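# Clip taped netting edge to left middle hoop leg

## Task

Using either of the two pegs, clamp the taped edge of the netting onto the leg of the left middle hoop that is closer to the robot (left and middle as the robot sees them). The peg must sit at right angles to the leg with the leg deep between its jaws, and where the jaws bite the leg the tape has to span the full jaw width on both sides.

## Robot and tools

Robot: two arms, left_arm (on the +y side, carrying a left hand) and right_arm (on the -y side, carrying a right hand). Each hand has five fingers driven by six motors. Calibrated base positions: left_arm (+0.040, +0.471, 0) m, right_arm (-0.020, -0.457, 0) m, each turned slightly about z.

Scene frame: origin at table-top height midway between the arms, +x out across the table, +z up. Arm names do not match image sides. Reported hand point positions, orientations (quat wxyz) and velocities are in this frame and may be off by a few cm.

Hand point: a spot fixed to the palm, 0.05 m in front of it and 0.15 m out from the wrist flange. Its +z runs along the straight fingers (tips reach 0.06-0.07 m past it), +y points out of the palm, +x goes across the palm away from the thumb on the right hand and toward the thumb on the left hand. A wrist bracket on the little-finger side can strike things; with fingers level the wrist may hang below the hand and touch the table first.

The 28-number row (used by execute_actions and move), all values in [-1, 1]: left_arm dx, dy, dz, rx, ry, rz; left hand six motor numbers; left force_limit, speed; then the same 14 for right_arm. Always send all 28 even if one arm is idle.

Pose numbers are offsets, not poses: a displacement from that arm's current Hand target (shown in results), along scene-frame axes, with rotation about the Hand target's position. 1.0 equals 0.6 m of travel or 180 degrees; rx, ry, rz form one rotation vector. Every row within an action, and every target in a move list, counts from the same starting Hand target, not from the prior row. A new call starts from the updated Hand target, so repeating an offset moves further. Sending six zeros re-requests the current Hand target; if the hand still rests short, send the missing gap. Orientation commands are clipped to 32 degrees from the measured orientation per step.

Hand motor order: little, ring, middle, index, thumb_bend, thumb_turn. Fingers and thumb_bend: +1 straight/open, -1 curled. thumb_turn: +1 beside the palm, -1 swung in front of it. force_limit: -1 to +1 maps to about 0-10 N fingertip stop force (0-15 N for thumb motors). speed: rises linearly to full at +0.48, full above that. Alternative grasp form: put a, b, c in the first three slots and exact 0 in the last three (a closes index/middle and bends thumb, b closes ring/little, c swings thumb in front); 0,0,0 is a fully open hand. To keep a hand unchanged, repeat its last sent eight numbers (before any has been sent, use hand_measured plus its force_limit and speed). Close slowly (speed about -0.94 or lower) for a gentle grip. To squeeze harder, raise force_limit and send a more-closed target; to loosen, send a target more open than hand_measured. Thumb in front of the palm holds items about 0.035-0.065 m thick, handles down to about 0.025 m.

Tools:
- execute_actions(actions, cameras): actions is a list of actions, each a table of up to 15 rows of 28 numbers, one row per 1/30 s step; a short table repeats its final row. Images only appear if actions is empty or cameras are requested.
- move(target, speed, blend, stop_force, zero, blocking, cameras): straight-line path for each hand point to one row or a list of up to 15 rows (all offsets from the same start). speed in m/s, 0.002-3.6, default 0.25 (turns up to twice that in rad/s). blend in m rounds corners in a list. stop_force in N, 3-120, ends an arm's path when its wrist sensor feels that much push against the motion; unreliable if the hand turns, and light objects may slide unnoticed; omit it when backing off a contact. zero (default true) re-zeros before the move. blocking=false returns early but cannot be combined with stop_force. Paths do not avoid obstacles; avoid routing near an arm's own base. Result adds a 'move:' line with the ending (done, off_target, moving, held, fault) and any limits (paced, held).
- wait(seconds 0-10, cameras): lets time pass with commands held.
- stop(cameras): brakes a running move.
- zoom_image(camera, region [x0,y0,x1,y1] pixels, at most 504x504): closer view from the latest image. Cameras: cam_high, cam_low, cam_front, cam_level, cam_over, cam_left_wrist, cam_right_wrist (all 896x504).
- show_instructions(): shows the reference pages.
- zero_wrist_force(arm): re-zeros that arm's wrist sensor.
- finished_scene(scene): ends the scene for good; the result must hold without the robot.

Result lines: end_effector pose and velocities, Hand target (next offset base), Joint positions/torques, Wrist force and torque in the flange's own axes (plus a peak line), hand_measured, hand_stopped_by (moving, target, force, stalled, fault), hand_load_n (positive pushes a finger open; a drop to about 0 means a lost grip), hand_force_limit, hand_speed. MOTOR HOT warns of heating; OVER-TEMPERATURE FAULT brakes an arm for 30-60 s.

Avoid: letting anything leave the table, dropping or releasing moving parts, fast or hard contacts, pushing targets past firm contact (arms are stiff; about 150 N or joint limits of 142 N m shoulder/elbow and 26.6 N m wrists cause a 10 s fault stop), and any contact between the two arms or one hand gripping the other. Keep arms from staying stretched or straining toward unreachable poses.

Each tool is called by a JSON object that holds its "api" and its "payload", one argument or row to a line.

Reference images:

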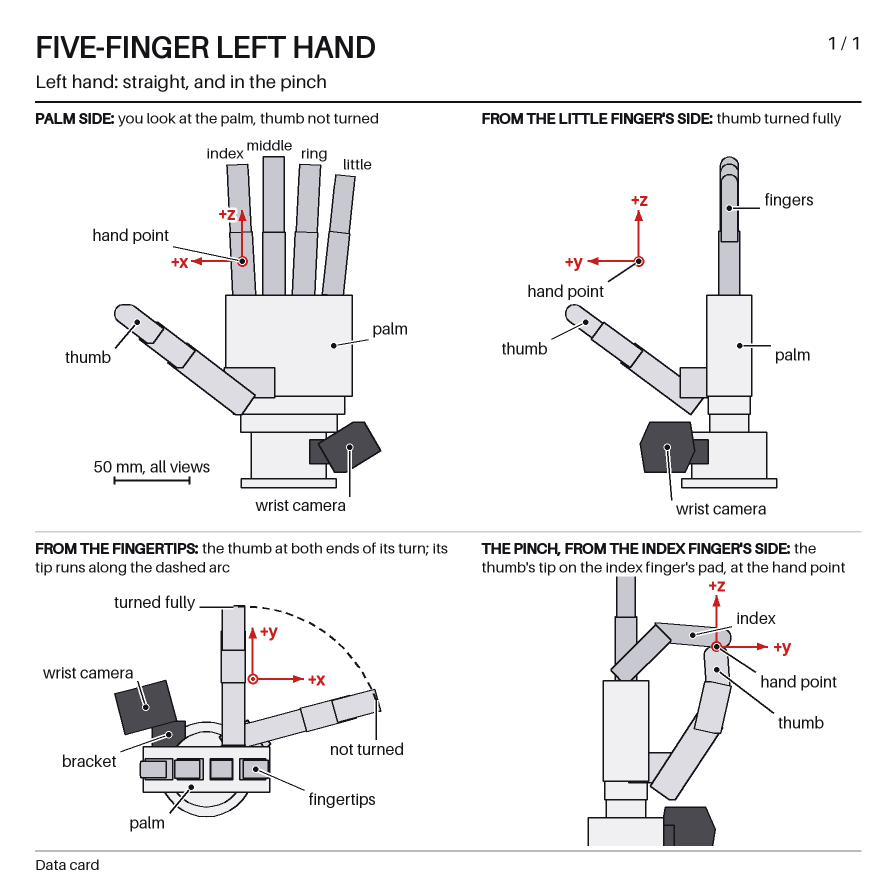

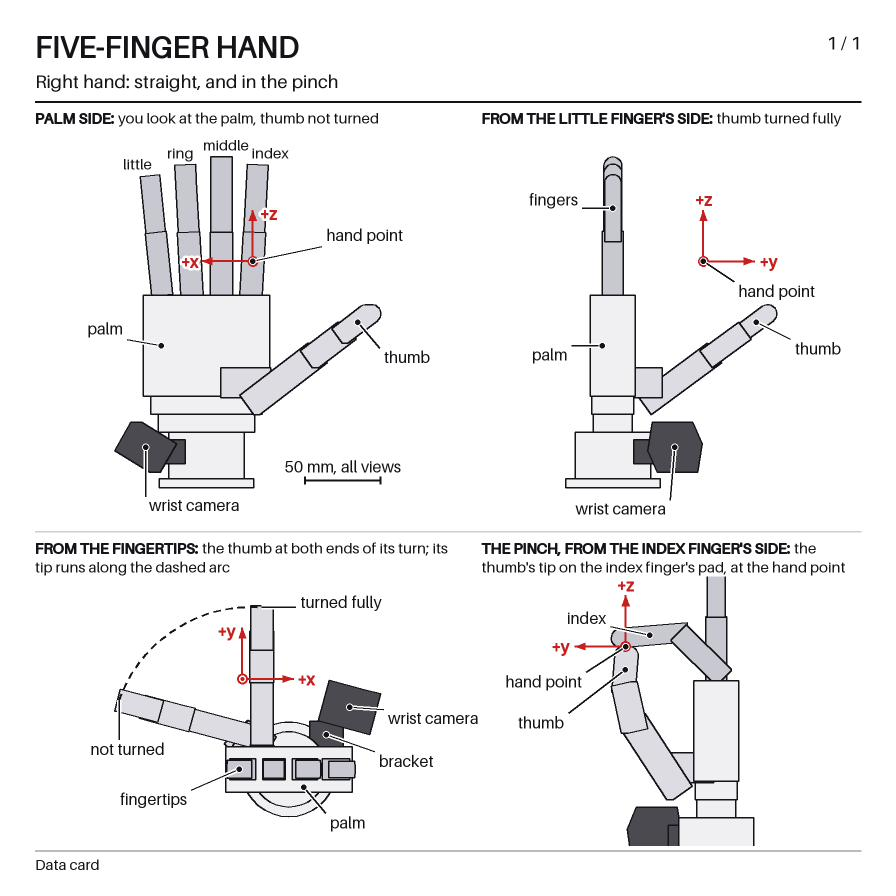

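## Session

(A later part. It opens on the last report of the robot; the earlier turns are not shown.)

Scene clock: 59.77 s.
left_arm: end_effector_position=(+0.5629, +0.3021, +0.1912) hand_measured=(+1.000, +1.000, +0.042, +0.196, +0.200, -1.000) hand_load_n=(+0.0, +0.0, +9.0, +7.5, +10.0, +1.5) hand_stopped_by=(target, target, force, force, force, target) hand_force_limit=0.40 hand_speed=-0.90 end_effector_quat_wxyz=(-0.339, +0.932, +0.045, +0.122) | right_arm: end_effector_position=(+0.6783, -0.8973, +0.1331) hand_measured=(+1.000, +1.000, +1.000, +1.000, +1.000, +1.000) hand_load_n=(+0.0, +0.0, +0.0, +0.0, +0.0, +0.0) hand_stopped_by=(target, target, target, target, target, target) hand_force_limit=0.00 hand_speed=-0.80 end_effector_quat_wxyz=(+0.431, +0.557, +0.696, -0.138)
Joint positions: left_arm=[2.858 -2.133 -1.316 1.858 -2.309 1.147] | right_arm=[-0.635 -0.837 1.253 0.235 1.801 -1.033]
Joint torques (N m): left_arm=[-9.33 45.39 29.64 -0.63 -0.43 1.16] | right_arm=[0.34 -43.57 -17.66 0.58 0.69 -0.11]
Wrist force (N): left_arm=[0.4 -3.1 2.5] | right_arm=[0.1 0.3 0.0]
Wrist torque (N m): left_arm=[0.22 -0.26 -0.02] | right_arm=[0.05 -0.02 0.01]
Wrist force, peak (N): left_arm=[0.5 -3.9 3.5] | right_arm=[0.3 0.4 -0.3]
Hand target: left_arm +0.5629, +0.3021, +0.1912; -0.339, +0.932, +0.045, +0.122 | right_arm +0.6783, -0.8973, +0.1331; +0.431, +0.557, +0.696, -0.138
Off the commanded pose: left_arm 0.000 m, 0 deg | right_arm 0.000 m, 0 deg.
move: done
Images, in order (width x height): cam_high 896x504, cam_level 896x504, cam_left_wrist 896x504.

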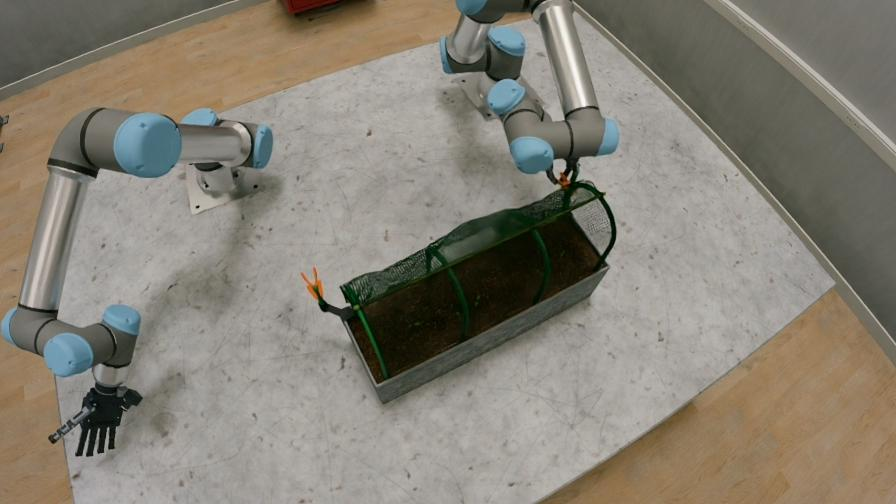

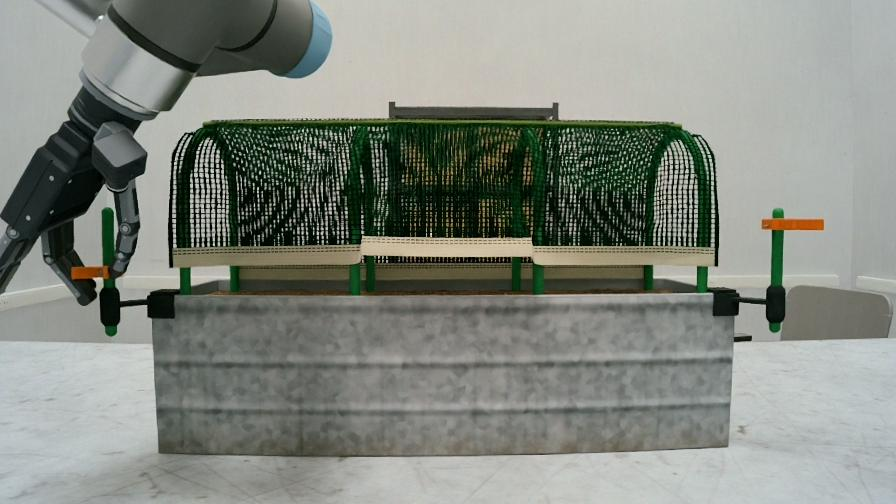

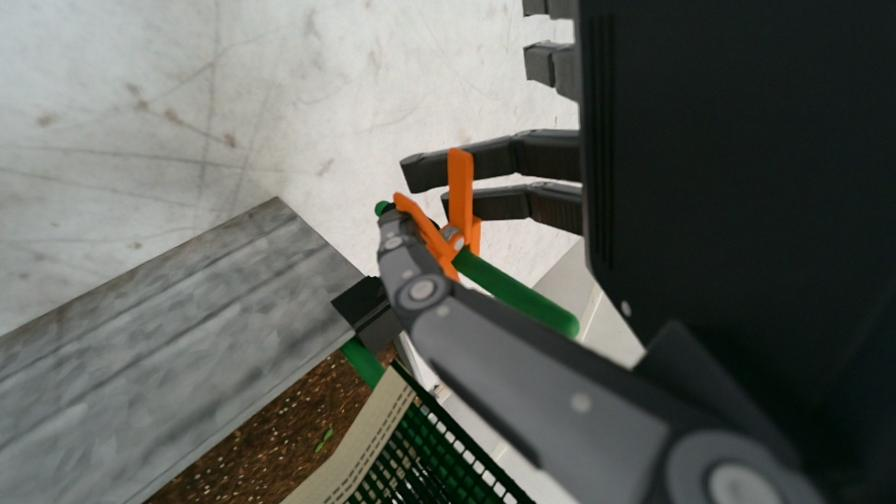

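{"api": "move", "payload": {
  "target": [0,0,0,0,0,0, 1,1,-0.25,0.0,-0.05,-1, 0.9,-0.9, 0,0,0,0,0,0, 0,0,0,0,0,0, 0,-0.8],
  "cameras": ["cam_left_wrist","cam_level","cam_high"]
}}

{"api": "zoom_image", "payload": {
  "camera": "cam_left_wrist",
  "region": [340, 120, 620, 360]
}}

{"api": "zoom_image", "payload": {
  "camera": "cam_level",
  "region": [40, 220, 180, 340]
}}

{"api": "zoom_image", "payload": {
  "camera": "cam_high",
  "region": [520, 130, 620, 220]
}}

Scene clock: 61.90 s.
left_arm: end_effector_position=(+0.5629, +0.3021, +0.1912) hand_measured=(+1.000, +1.000, +0.036, +0.188, +0.170, -1.000) hand_load_n=(+0.0, +0.0, +11.0, +11.0, +14.0, +2.0) hand_stopped_by=(target, target, force, force, force, target) hand_force_limit=0.90 hand_speed=-0.90 end_effector_quat_wxyz=(-0.339, +0.932, +0.045, +0.122) | right_arm: end_effector_position=(+0.6783, -0.8973, +0.1331) hand_measured=(+1.000, +1.000, +1.000, +1.000, +1.000, +1.000) hand_load_n=(+0.0, +0.0, +0.0, +0.0, +0.0, +0.0) hand_stopped_by=(target, target, target, target, target, target) hand_force_limit=0.00 hand_speed=-0.80 end_effector_quat_wxyz=(+0.431, +0.557, +0.696, -0.138)
Joint positions: left_arm=[2.858 -2.133 -1.316 1.858 -2.309 1.147] | right_arm=[-0.635 -0.837 1.253 0.235 1.801 -1.033]
Joint torques (N m): left_arm=[-8.49 44.82 29.28 -0.81 1.66 1.28] | right_arm=[0.09 -43.8 -17.41 0.7 0.71 -0.19]
Wrist force (N): left_arm=[0.2 -3.9 3.7] | right_arm=[0.3 -0.1 0.1]
Wrist torque (N m): left_arm=[0.22 -0.27 -0.03] | right_arm=[-0.01 -0.06 0.01]
Wrist force, peak (N): left_arm=[-0.2 -4.6 3.9] | right_arm=[0.5 0.0 -0.3]
Hand target: left_arm +0.5629, +0.3021, +0.1912; -0.339, +0.932, +0.045, +0.122 | right_arm +0.6783, -0.8973, +0.1331; +0.431, +0.557, +0.696, -0.138
Off the commanded pose: left_arm 0.000 m, 0 deg | right_arm 0.000 m, 0 deg.
move: done
Images, in order (width x height): cam_high 896x504, cam_level 896x504, cam_left_wrist 896x504.

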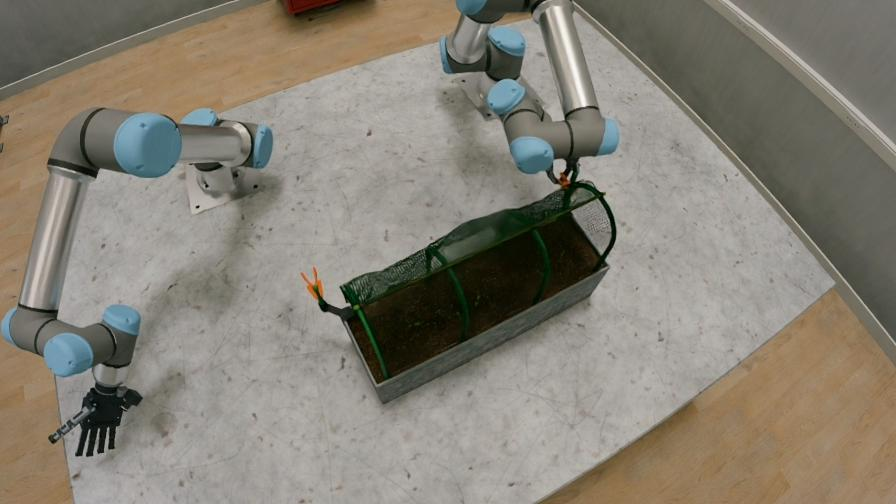

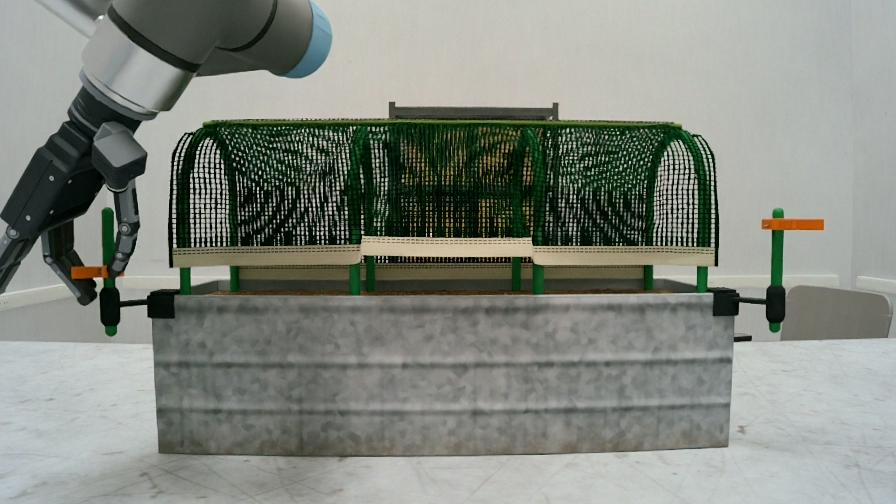

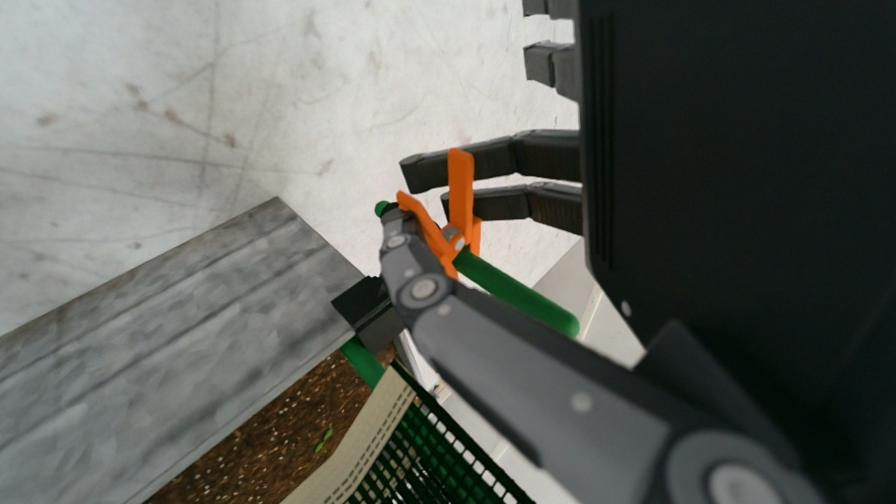

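Scaled by 1.800 from the camera's 896x504 image, which has a finer 1280x720 frame.

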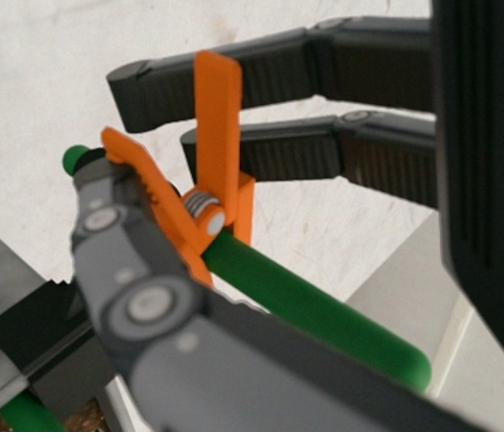

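Scaled by 3.600 from the camera's 896x504 image, which has a finer 1280x720 frame.

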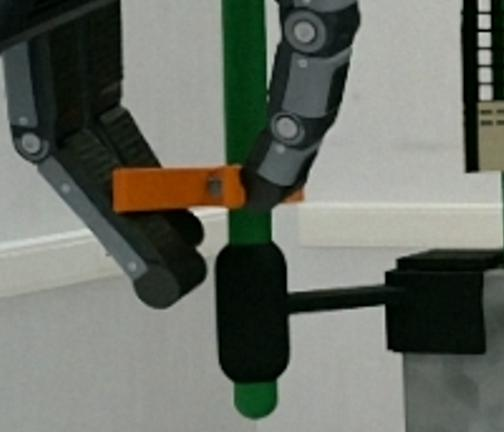

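Scaled by 5.040 from the camera's 896x504 image, which has a finer 1280x720 frame.

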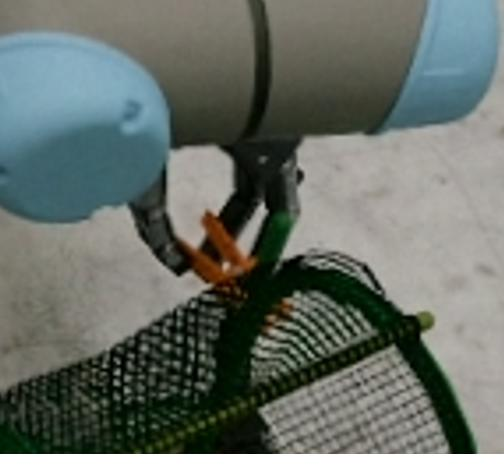

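{"api": "zoom_image", "payload": {
  "camera": "cam_high",
  "region": [540, 160, 580, 200]
}}

{"api": "zoom_image", "payload": {
  "camera": "cam_left_wrist",
  "region": [370, 140, 490, 260]
}}

Scaled by 12.600 from the camera's 896x504 image, which has a finer 1280x720 frame.

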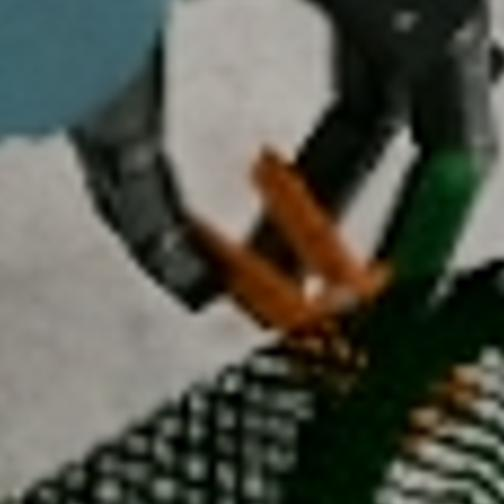

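Scaled by 4.200 from the camera's 896x504 image, which has a finer 1280x720 frame.

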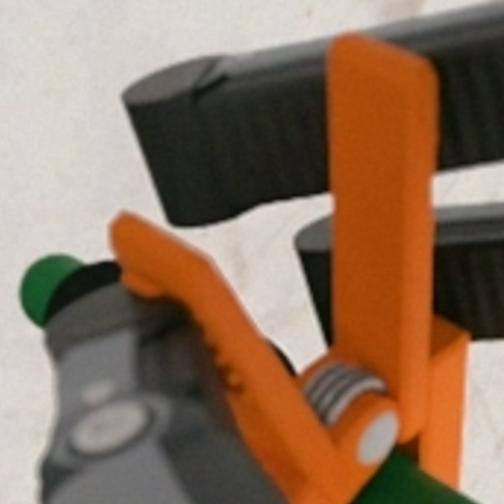

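{"api": "move", "payload": {
  "target": [
    [0,0,0,0,0,0, 1,1,0.16,0.3,0.3,-1, 0.9,-0.7, 0,0,0,0,0,0, 0,0,0,0,0,0, 0,-0.8],
    [-0.01,0,0,0,0,0, 1,1,0.16,0.3,0.3,-1, 0.9,-0.7, 0,0,0,0,0,0, 0,0,0,0,0,0, 0,-0.8]
  ],
  "speed": 0.05,
  "cameras": ["cam_left_wrist","cam_level","cam_high"]
}}

{"api": "zoom_image", "payload": {
  "camera": "cam_left_wrist",
  "region": [370, 140, 490, 260]
}}

{"api": "zoom_image", "payload": {
  "camera": "cam_high",
  "region": [540, 160, 580, 200]
}}

{"api": "zoom_image", "payload": {
  "camera": "cam_level",
  "region": [40, 220, 180, 340]
}}

Scene clock: 67.97 s.
left_arm: end_effector_position=(+0.5570, +0.3021, +0.1912) hand_measured=(+1.000, +1.000, +0.160, +0.300, +0.300, -1.000) hand_load_n=(+0.0, +0.0, +0.0, +0.0, +0.0, +0.0) hand_stopped_by=(target, target, target, target, target, target) hand_force_limit=0.90 hand_speed=-0.70 end_effector_quat_wxyz=(-0.339, +0.932, +0.045, +0.122) | right_arm: end_effector_position=(+0.6783, -0.8973, +0.1331) hand_measured=(+1.000, +1.000, +1.000, +1.000, +1.000, +1.000) hand_load_n=(+0.0, +0.0, +0.0, +0.0, +0.0, +0.0) hand_stopped_by=(target, target, target, target, target, target) hand_force_limit=0.00 hand_speed=-0.80 end_effector_quat_wxyz=(+0.431, +0.557, +0.696, -0.138)
Joint positions: left_arm=[2.854 -2.121 -1.335 1.862 -2.309 1.142] | right_arm=[-0.635 -0.837 1.253 0.235 1.801 -1.033]
Joint torques (N m): left_arm=[-10.95 48.22 5.99 -0.7 0.34 -1.74] | right_arm=[0.18 -43.99 -17.9 0.63 0.73 -0.15]
Wrist force (N): left_arm=[1.1 1.1 -1.5] | right_arm=[0.3 0.2 0.1]
Wrist torque (N m): left_arm=[0.28 -0.17 0.03] | right_arm=[0.03 -0.05 0.03]
Wrist force, peak (N): left_arm=[0.3 -4.3 3.8] | right_arm=[0.2 0.4 0.4]
Hand target: left_arm +0.5569, +0.3021, +0.1912; -0.339, +0.932, +0.045, +0.122 | right_arm +0.6783, -0.8973, +0.1331; +0.431, +0.557, +0.696, -0.138
Off the commanded pose: left_arm 0.000 m, 0 deg | right_arm 0.000 m, 0 deg.
move: done
Images, in order (width x height): cam_high 896x504, cam_level 896x504, cam_left_wrist 896x504.

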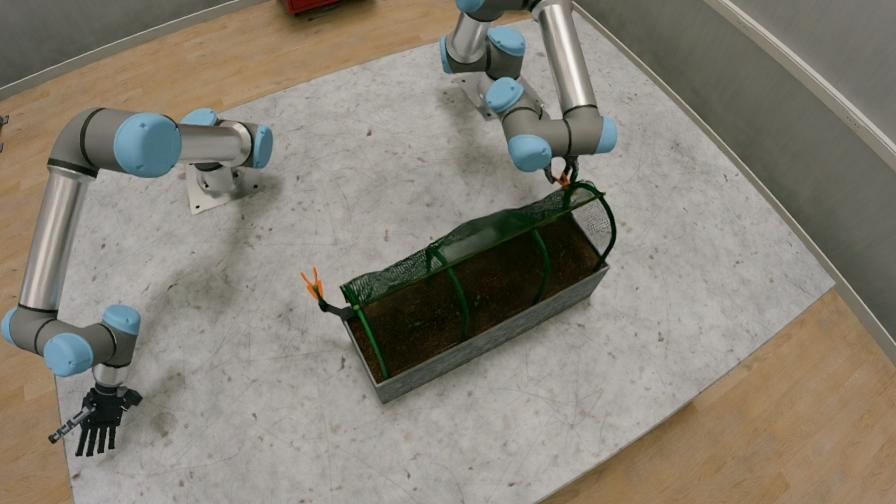

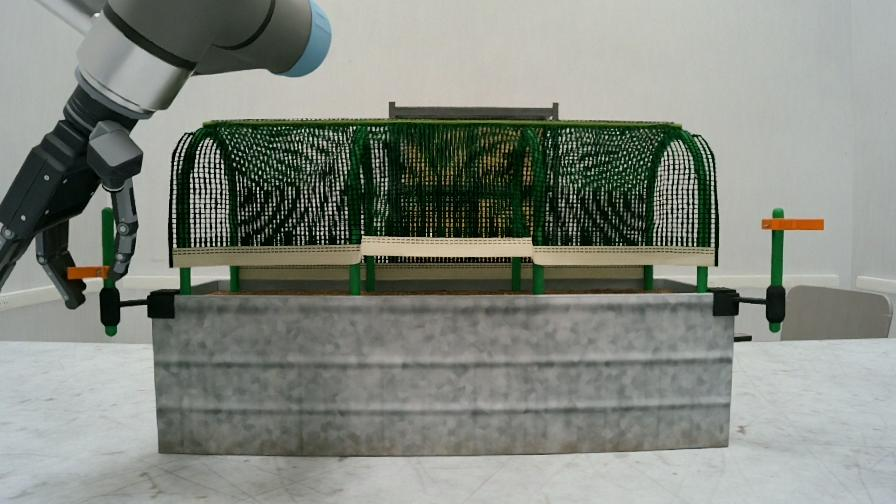

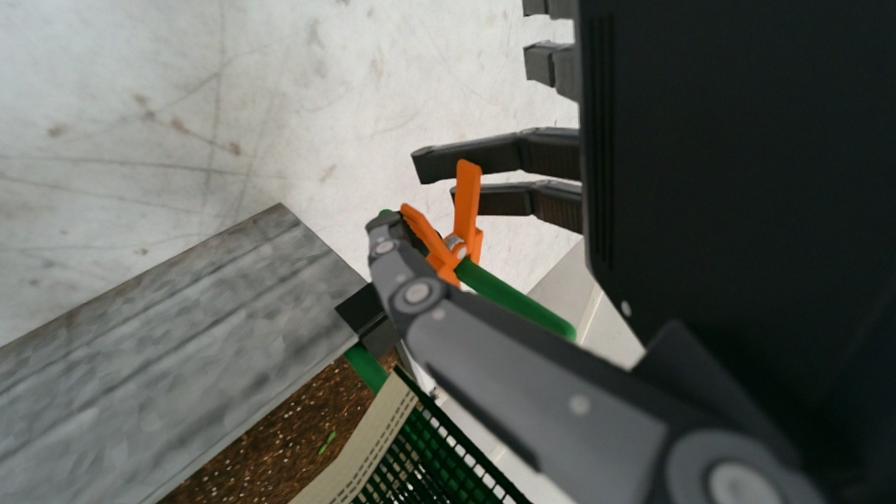

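Scaled by 4.200 from the camera's 896x504 image, which has a finer 1280x720 frame.

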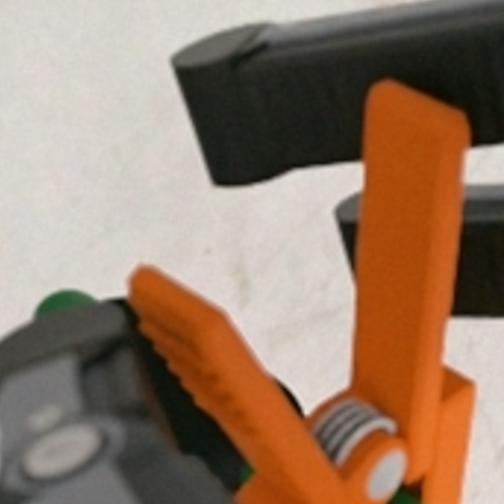

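Scaled by 12.600 from the camera's 896x504 image, which has a finer 1280x720 frame.

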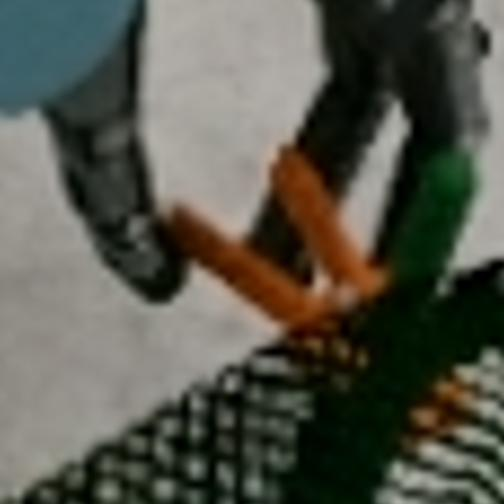

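Scaled by 3.600 from the camera's 896x504 image, which has a finer 1280x720 frame.

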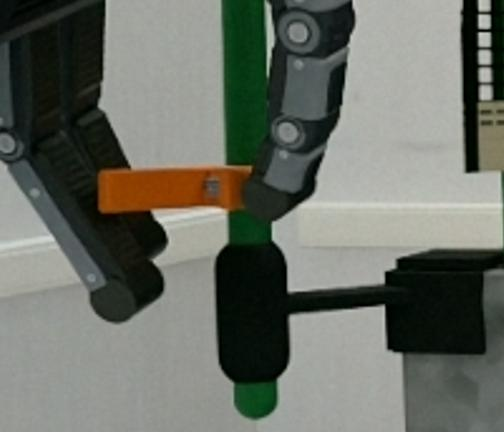

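{"api": "move", "payload": {
  "target": [0,0,0,0,0,0, 1,1,-0.2,0.05,0.05,-1, 0.3,-0.88, 0,0,0,0,0,0, 0,0,0,0,0,0, 0,-0.8]
}}

{"api": "move", "payload": {
  "target": [0,0,0,0,0,0, 1,1,-0.25,0.0,0.0,-1, 0.9,-0.9, 0,0,0,0,0,0, 0,0,0,0,0,0, 0,-0.8],
  "cameras": ["cam_left_wrist","cam_level","cam_high"]
}}

{"api": "zoom_image", "payload": {
  "camera": "cam_left_wrist",
  "region": [370, 140, 490, 260]
}}

{"api": "zoom_image", "payload": {
  "camera": "cam_high",
  "region": [540, 160, 580, 200]
}}

{"api": "zoom_image", "payload": {
  "camera": "cam_level",
  "region": [40, 220, 180, 340]
}}

Scene clock: 69.33 s.
left_arm: end_effector_position=(+0.5569, +0.3021, +0.1912) hand_measured=(+1.000, +1.000, +0.040, +0.102, +0.204, -1.000) hand_load_n=(+0.0, +0.0, +6.0, +8.0, +9.5, +2.0) hand_stopped_by=(target, target, force, force, force, target) hand_force_limit=0.30 hand_speed=-0.88 end_effector_quat_wxyz=(-0.339, +0.932, +0.045, +0.122) | right_arm: end_effector_position=(+0.6783, -0.8973, +0.1331) hand_measured=(+1.000, +1.000, +1.000, +1.000, +1.000, +1.000) hand_load_n=(+0.0, +0.0, +0.0, +0.0, +0.0, +0.0) hand_stopped_by=(target, target, target, target, target, target) hand_force_limit=0.00 hand_speed=-0.80 end_effector_quat_wxyz=(+0.431, +0.557, +0.696, -0.138)
Joint positions: left_arm=[2.854 -2.121 -1.336 1.862 -2.309 1.141] | right_arm=[-0.635 -0.837 1.253 0.235 1.801 -1.033]
Joint torques (N m): left_arm=[-10.25 47.79 6.46 -0.91 0.41 -1.4] | right_arm=[0.52 -43.43 -17.33 0.63 0.74 -0.19]
Wrist force (N): left_arm=[1.4 -1.0 2.3] | right_arm=[0.3 0.4 -0.1]
Wrist torque (N m): left_arm=[0.26 -0.27 -0.02] | right_arm=[0.08 -0.05 0.03]
Wrist force, peak (N): left_arm=[1.4 -1.4 2.5] | right_arm=[0.3 0.4 -0.1]
Hand target: left_arm +0.5569, +0.3021, +0.1912; -0.339, +0.932, +0.045, +0.122 | right_arm +0.6783, -0.8973, +0.1331; +0.431, +0.557, +0.696, -0.138
Off the commanded pose: left_arm 0.000 m, 0 deg | right_arm 0.000 m, 0 deg.
move: done

Scene clock: 70.67 s.
left_arm: end_effector_position=(+0.5569, +0.3021, +0.1912) hand_measured=(+1.000, +1.000, -0.246, +0.096, +0.050, -1.000) hand_load_n=(+0.0, +0.0, +11.5, +5.5, +13.5, +0.0) hand_stopped_by=(target, target, force, force, force, target) hand_force_limit=0.90 hand_speed=-0.90 end_effector_quat_wxyz=(-0.339, +0.932, +0.045, +0.122) | right_arm: end_effector_position=(+0.6783, -0.8973, +0.1331) hand_measured=(+1.000, +1.000, +1.000, +1.000, +1.000, +1.000) hand_load_n=(+0.0, +0.0, +0.0, +0.0, +0.0, +0.0) hand_stopped_by=(target, target, target, target, target, target) hand_force_limit=0.00 hand_speed=-0.80 end_effector_quat_wxyz=(+0.431, +0.557, +0.696, -0.138)
Joint positions: left_arm=[2.854 -2.121 -1.336 1.862 -2.309 1.141] | right_arm=[-0.635 -0.837 1.253 0.235 1.801 -1.033]
Joint torques (N m): left_arm=[-10.42 48.67 8.71 -2.33 -0.53 -0.91] | right_arm=[0.5 -43.68 -16.97 0.69 0.6 -0.15]
Wrist force (N): left_arm=[0.7 3.0 1.3] | right_arm=[0.2 0.1 -0.2]
Wrist torque (N m): left_arm=[0.33 -0.19 -0.03] | right_arm=[0.04 -0.02 0.02]
Wrist force, peak (N): left_arm=[1.3 -2.5 3.3] | right_arm=[0.1 0.1 0.5]
Hand target: left_arm +0.5569, +0.3021, +0.1912; -0.339, +0.932, +0.045, +0.122 | right_arm +0.6783, -0.8973, +0.1331; +0.431, +0.557, +0.696, -0.138
Off the commanded pose: left_arm 0.000 m, 0 deg | right_arm 0.000 m, 0 deg.
move: done
Images, in order (width x height): cam_high 896x504, cam_level 896x504, cam_left_wrist 896x504.

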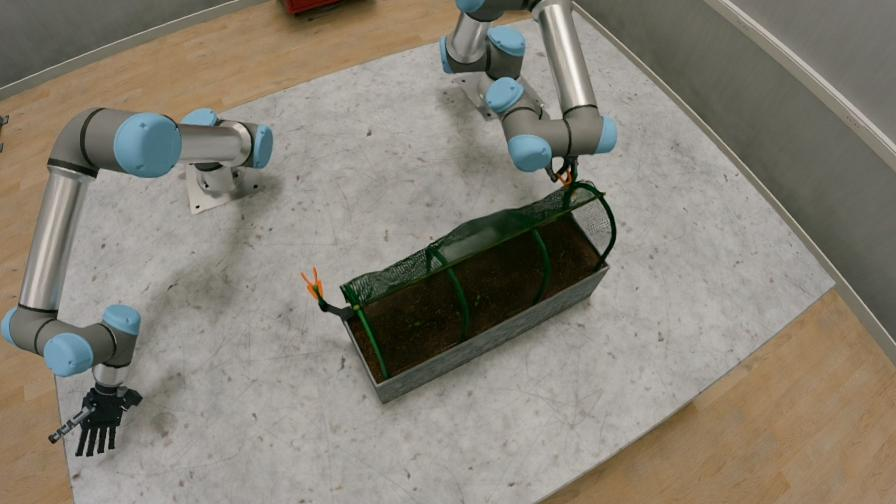

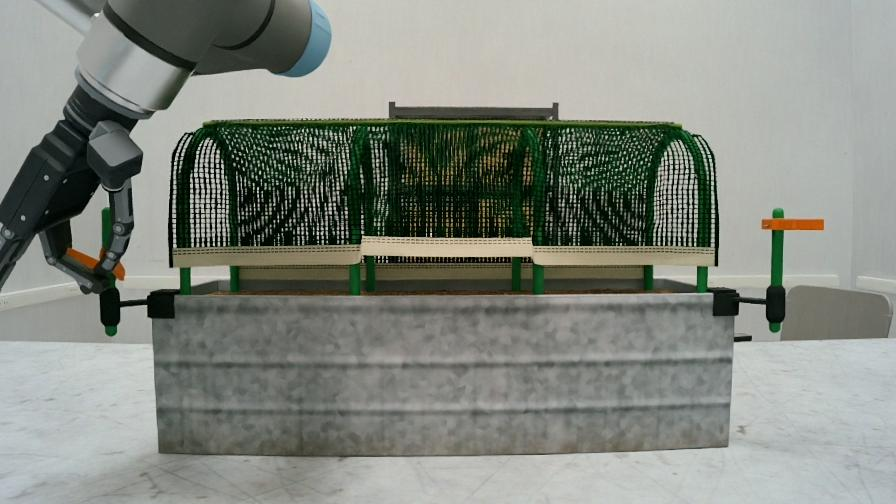

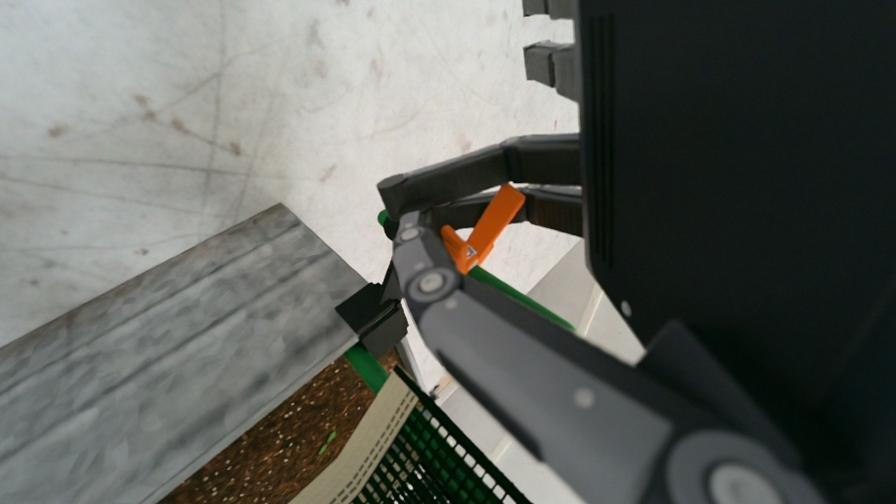

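Scaled by 4.200 from the camera's 896x504 image, which has a finer 1280x720 frame.

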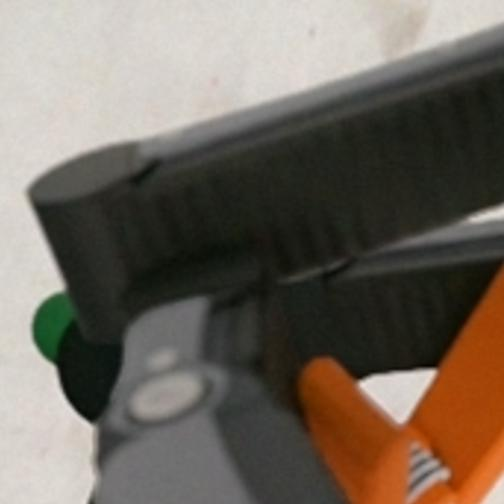

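Scaled by 12.600 from the camera's 896x504 image, which has a finer 1280x720 frame.

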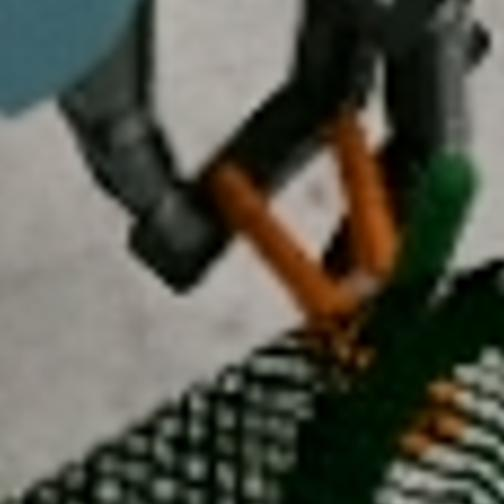

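Scaled by 3.600 from the camera's 896x504 image, which has a finer 1280x720 frame.

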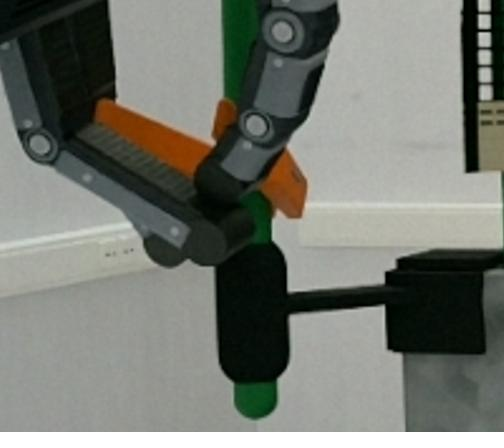

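{"api": "move", "payload": {
  "target": [
    [0,0,0,0,0,0, 1,1,0.0,0.12,0.15,-1, 0.9,-0.8, 0,0,0,0,0,0, 0,0,0,0,0,0, 0,-0.8]
  ],
  "speed": 0.05,
  "cameras": ["cam_left_wrist","cam_level"]
}}

{"api": "zoom_image", "payload": {
  "camera": "cam_left_wrist",
  "region": [340, 120, 620, 360]
}}

{"api": "zoom_image", "payload": {
  "camera": "cam_level",
  "region": [40, 220, 180, 340]
}}

Scene clock: 73.27 s.
left_arm: end_effector_position=(+0.5569, +0.3021, +0.1912) hand_measured=(+1.000, +1.000, +0.000, +0.120, +0.150, -1.000) hand_load_n=(+0.0, +0.0, -1.0, +2.5, +0.0, +0.0) hand_stopped_by=(target, target, target, target, target, target) hand_force_limit=0.90 hand_speed=-0.80 end_effector_quat_wxyz=(-0.339, +0.932, +0.045, +0.122) | right_arm: end_effector_position=(+0.6783, -0.8973, +0.1331) hand_measured=(+1.000, +1.000, +1.000, +1.000, +1.000, +1.000) hand_load_n=(+0.0, +0.0, +0.0, +0.0, +0.0, +0.0) hand_stopped_by=(target, target, target, target, target, target) hand_force_limit=0.00 hand_speed=-0.80 end_effector_quat_wxyz=(+0.431, +0.557, +0.696, -0.138)
Joint positions: left_arm=[2.854 -2.121 -1.336 1.862 -2.309 1.141] | right_arm=[-0.635 -0.837 1.253 0.235 1.801 -1.033]
Joint torques (N m): left_arm=[-8.95 48.66 12.02 -3.61 -1.66 0.3] | right_arm=[-0.37 -43.45 -17.11 0.79 0.79 -0.24]
Wrist force (N): left_arm=[0.7 2.0 0.3] | right_arm=[-0.1 0.2 -0.1]
Wrist torque (N m): left_arm=[0.25 -0.21 0.01] | right_arm=[0.03 0.01 0.00]
Wrist force, peak (N): left_arm=[0.7 4.3 -0.2] | right_arm=[0.5 0.4 -0.2]
Hand target: left_arm +0.5569, +0.3021, +0.1912; -0.339, +0.932, +0.045, +0.122 | right_arm +0.6783, -0.8973, +0.1331; +0.431, +0.557, +0.696, -0.138
Off the commanded pose: left_arm 0.000 m, 0 deg | right_arm 0.000 m, 0 deg.
move: done
Images, in order (width x height): cam_level 896x504, cam_left_wrist 896x504.

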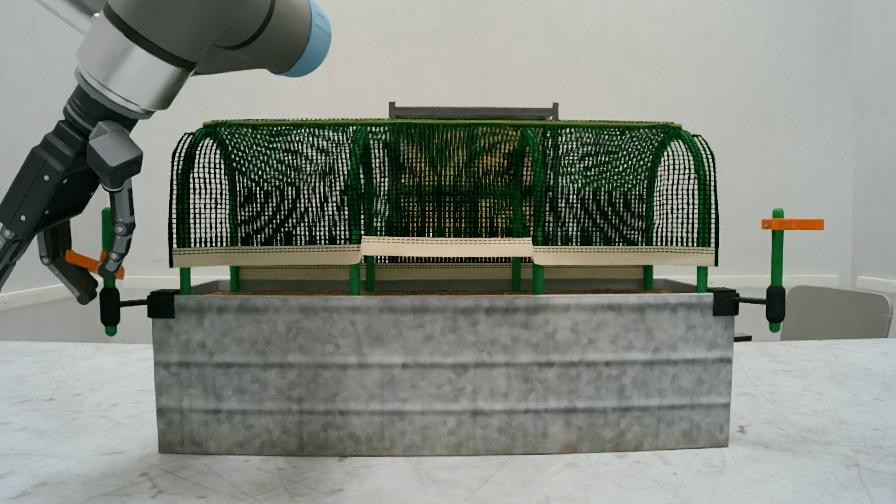

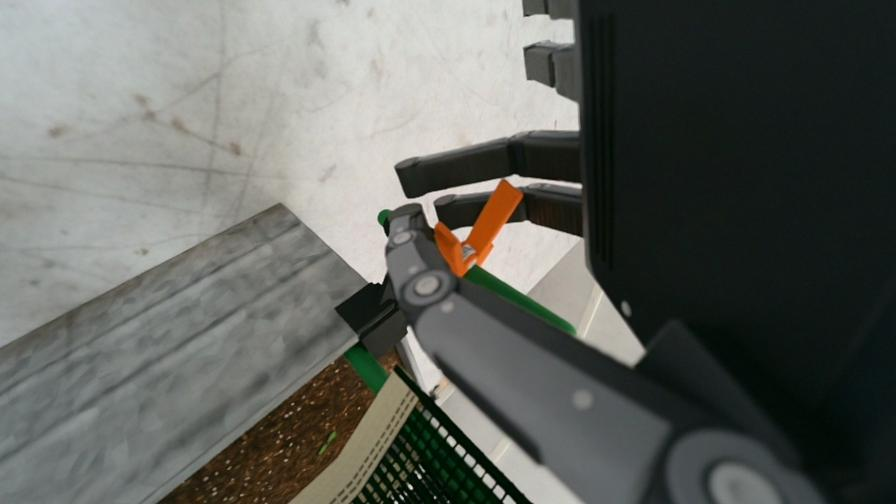

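Scaled by 1.800 from the camera's 896x504 image, which has a finer 1280x720 frame.

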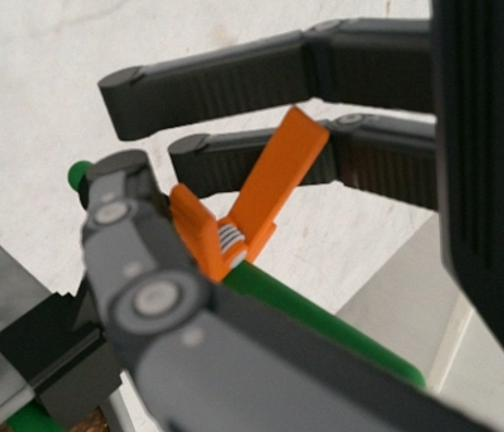

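Scaled by 3.600 from the camera's 896x504 image, which has a finer 1280x720 frame.

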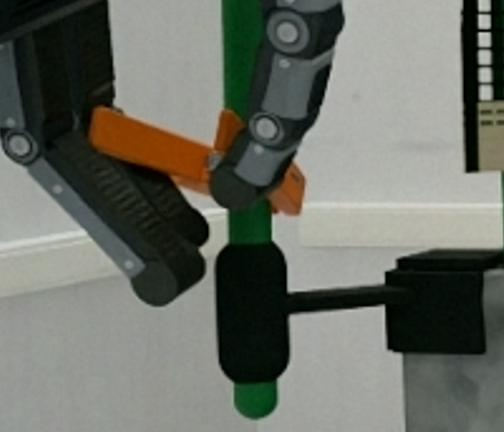

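{"api": "move", "payload": {
  "target": [
    [0,0,0,0,0,0, 1,1,0.35,0.35,0.5,-1, 0.9,-0.7, 0,0,0,0,0,0, 0,0,0,0,0,0, 0,-0.8]
  ],
  "speed": 0.05,
  "cameras": ["cam_left_wrist","cam_level","cam_high"]
}}

{"api": "zoom_image", "payload": {
  "camera": "cam_left_wrist",
  "region": [340, 120, 620, 360]
}}

{"api": "zoom_image", "payload": {
  "camera": "cam_level",
  "region": [40, 220, 180, 340]
}}

{"api": "zoom_image", "payload": {
  "camera": "cam_high",
  "region": [540, 160, 580, 200]
}}

Scene clock: 74.63 s.
left_arm: end_effector_position=(+0.5569, +0.3021, +0.1912) hand_measured=(+1.000, +1.000, +0.350, +0.350, +0.500, -1.000) hand_load_n=(+0.0, +0.0, +0.0, +0.0, +0.0, +0.0) hand_stopped_by=(target, target, target, target, target, target) hand_force_limit=0.90 hand_speed=-0.70 end_effector_quat_wxyz=(-0.339, +0.932, +0.045, +0.122) | right_arm: end_effector_position=(+0.6783, -0.8973, +0.1331) hand_measured=(+1.000, +1.000, +1.000, +1.000, +1.000, +1.000) hand_load_n=(+0.0, +0.0, +0.0, +0.0, +0.0, +0.0) hand_stopped_by=(target, target, target, target, target, target) hand_force_limit=0.00 hand_speed=-0.80 end_effector_quat_wxyz=(+0.431, +0.557, +0.696, -0.138)
Joint positions: left_arm=[2.854 -2.121 -1.336 1.862 -2.309 1.141] | right_arm=[-0.635 -0.837 1.253 0.235 1.801 -1.033]
Joint torques (N m): left_arm=[-7.08 47.2 14.04 -2.4 -2.27 0.75] | right_arm=[-0.14 -43.2 -17.03 0.69 0.75 -0.26]
Wrist force (N): left_arm=[1.0 1.0 -1.5] | right_arm=[0.2 0.2 0.3]
Wrist torque (N m): left_arm=[0.26 -0.16 0.03] | right_arm=[0.03 -0.04 0.02]
Wrist force, peak (N): left_arm=[0.6 2.4 -0.9] | right_arm=[0.4 0.3 0.1]
Hand target: left_arm +0.5569, +0.3021, +0.1912; -0.339, +0.932, +0.045, +0.122 | right_arm +0.6783, -0.8973, +0.1331; +0.431, +0.557, +0.696, -0.138
Off the commanded pose: left_arm 0.000 m, 0 deg | right_arm 0.000 m, 0 deg.
move: done
Images, in order (width x height): cam_high 896x504, cam_level 896x504, cam_left_wrist 896x504.

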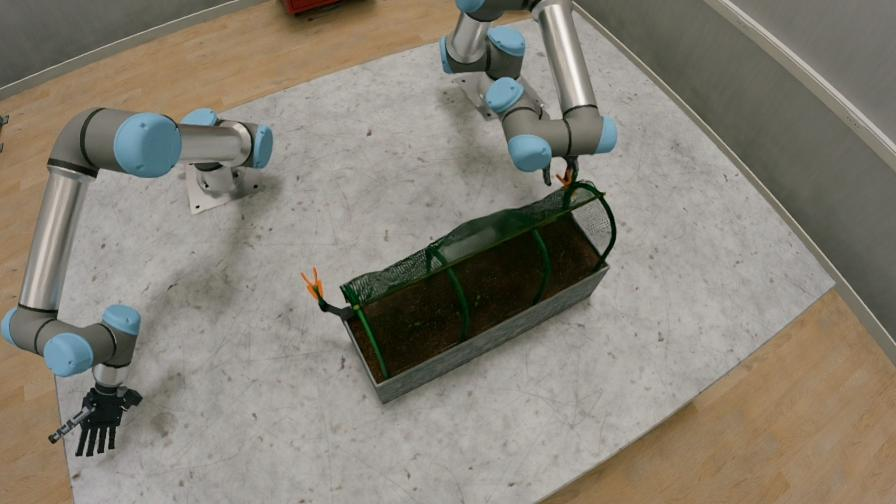

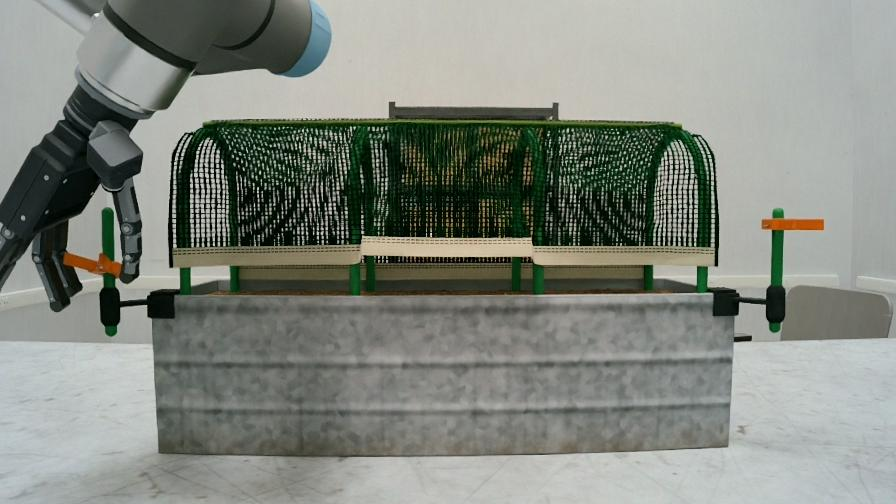

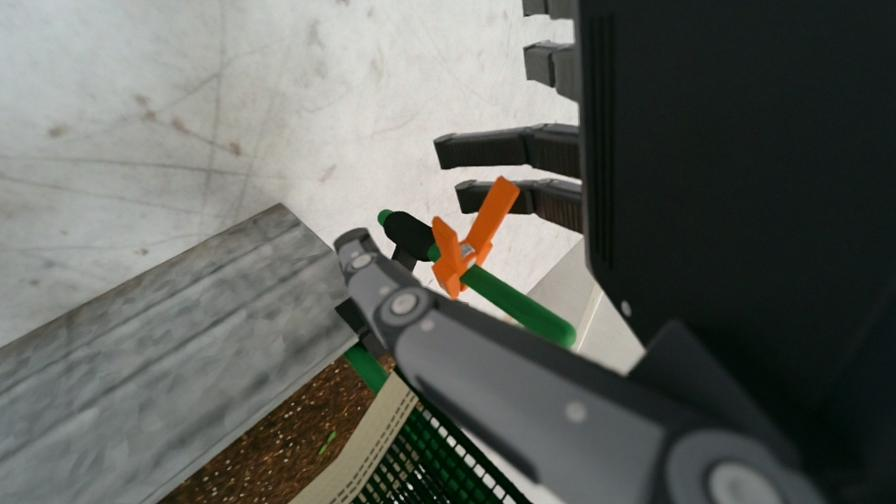

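Scaled by 1.800 from the camera's 896x504 image, which has a finer 1280x720 frame.

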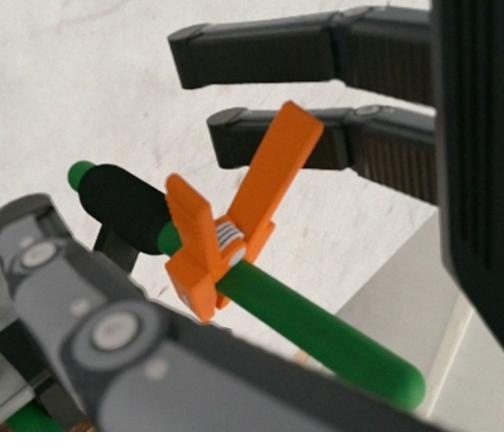

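Scaled by 3.600 from the camera's 896x504 image, which has a finer 1280x720 frame.

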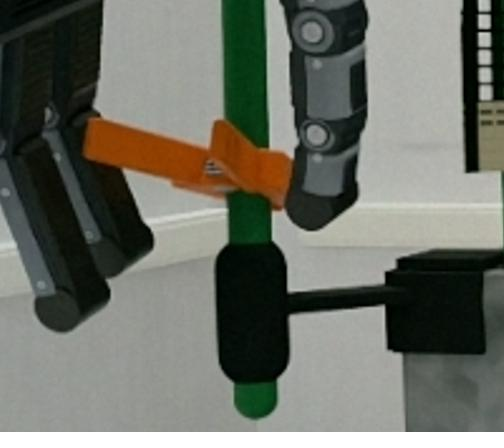

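Scaled by 12.600 from the camera's 896x504 image, which has a finer 1280x720 frame.

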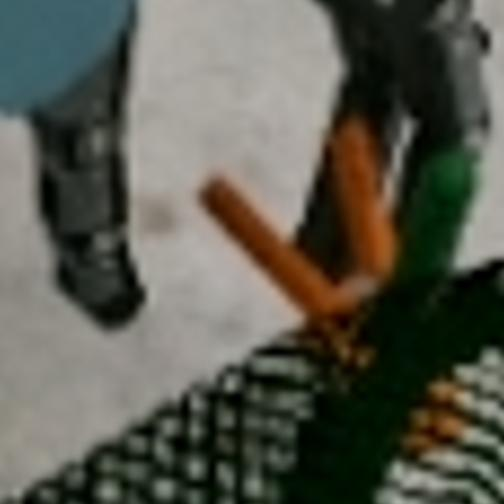

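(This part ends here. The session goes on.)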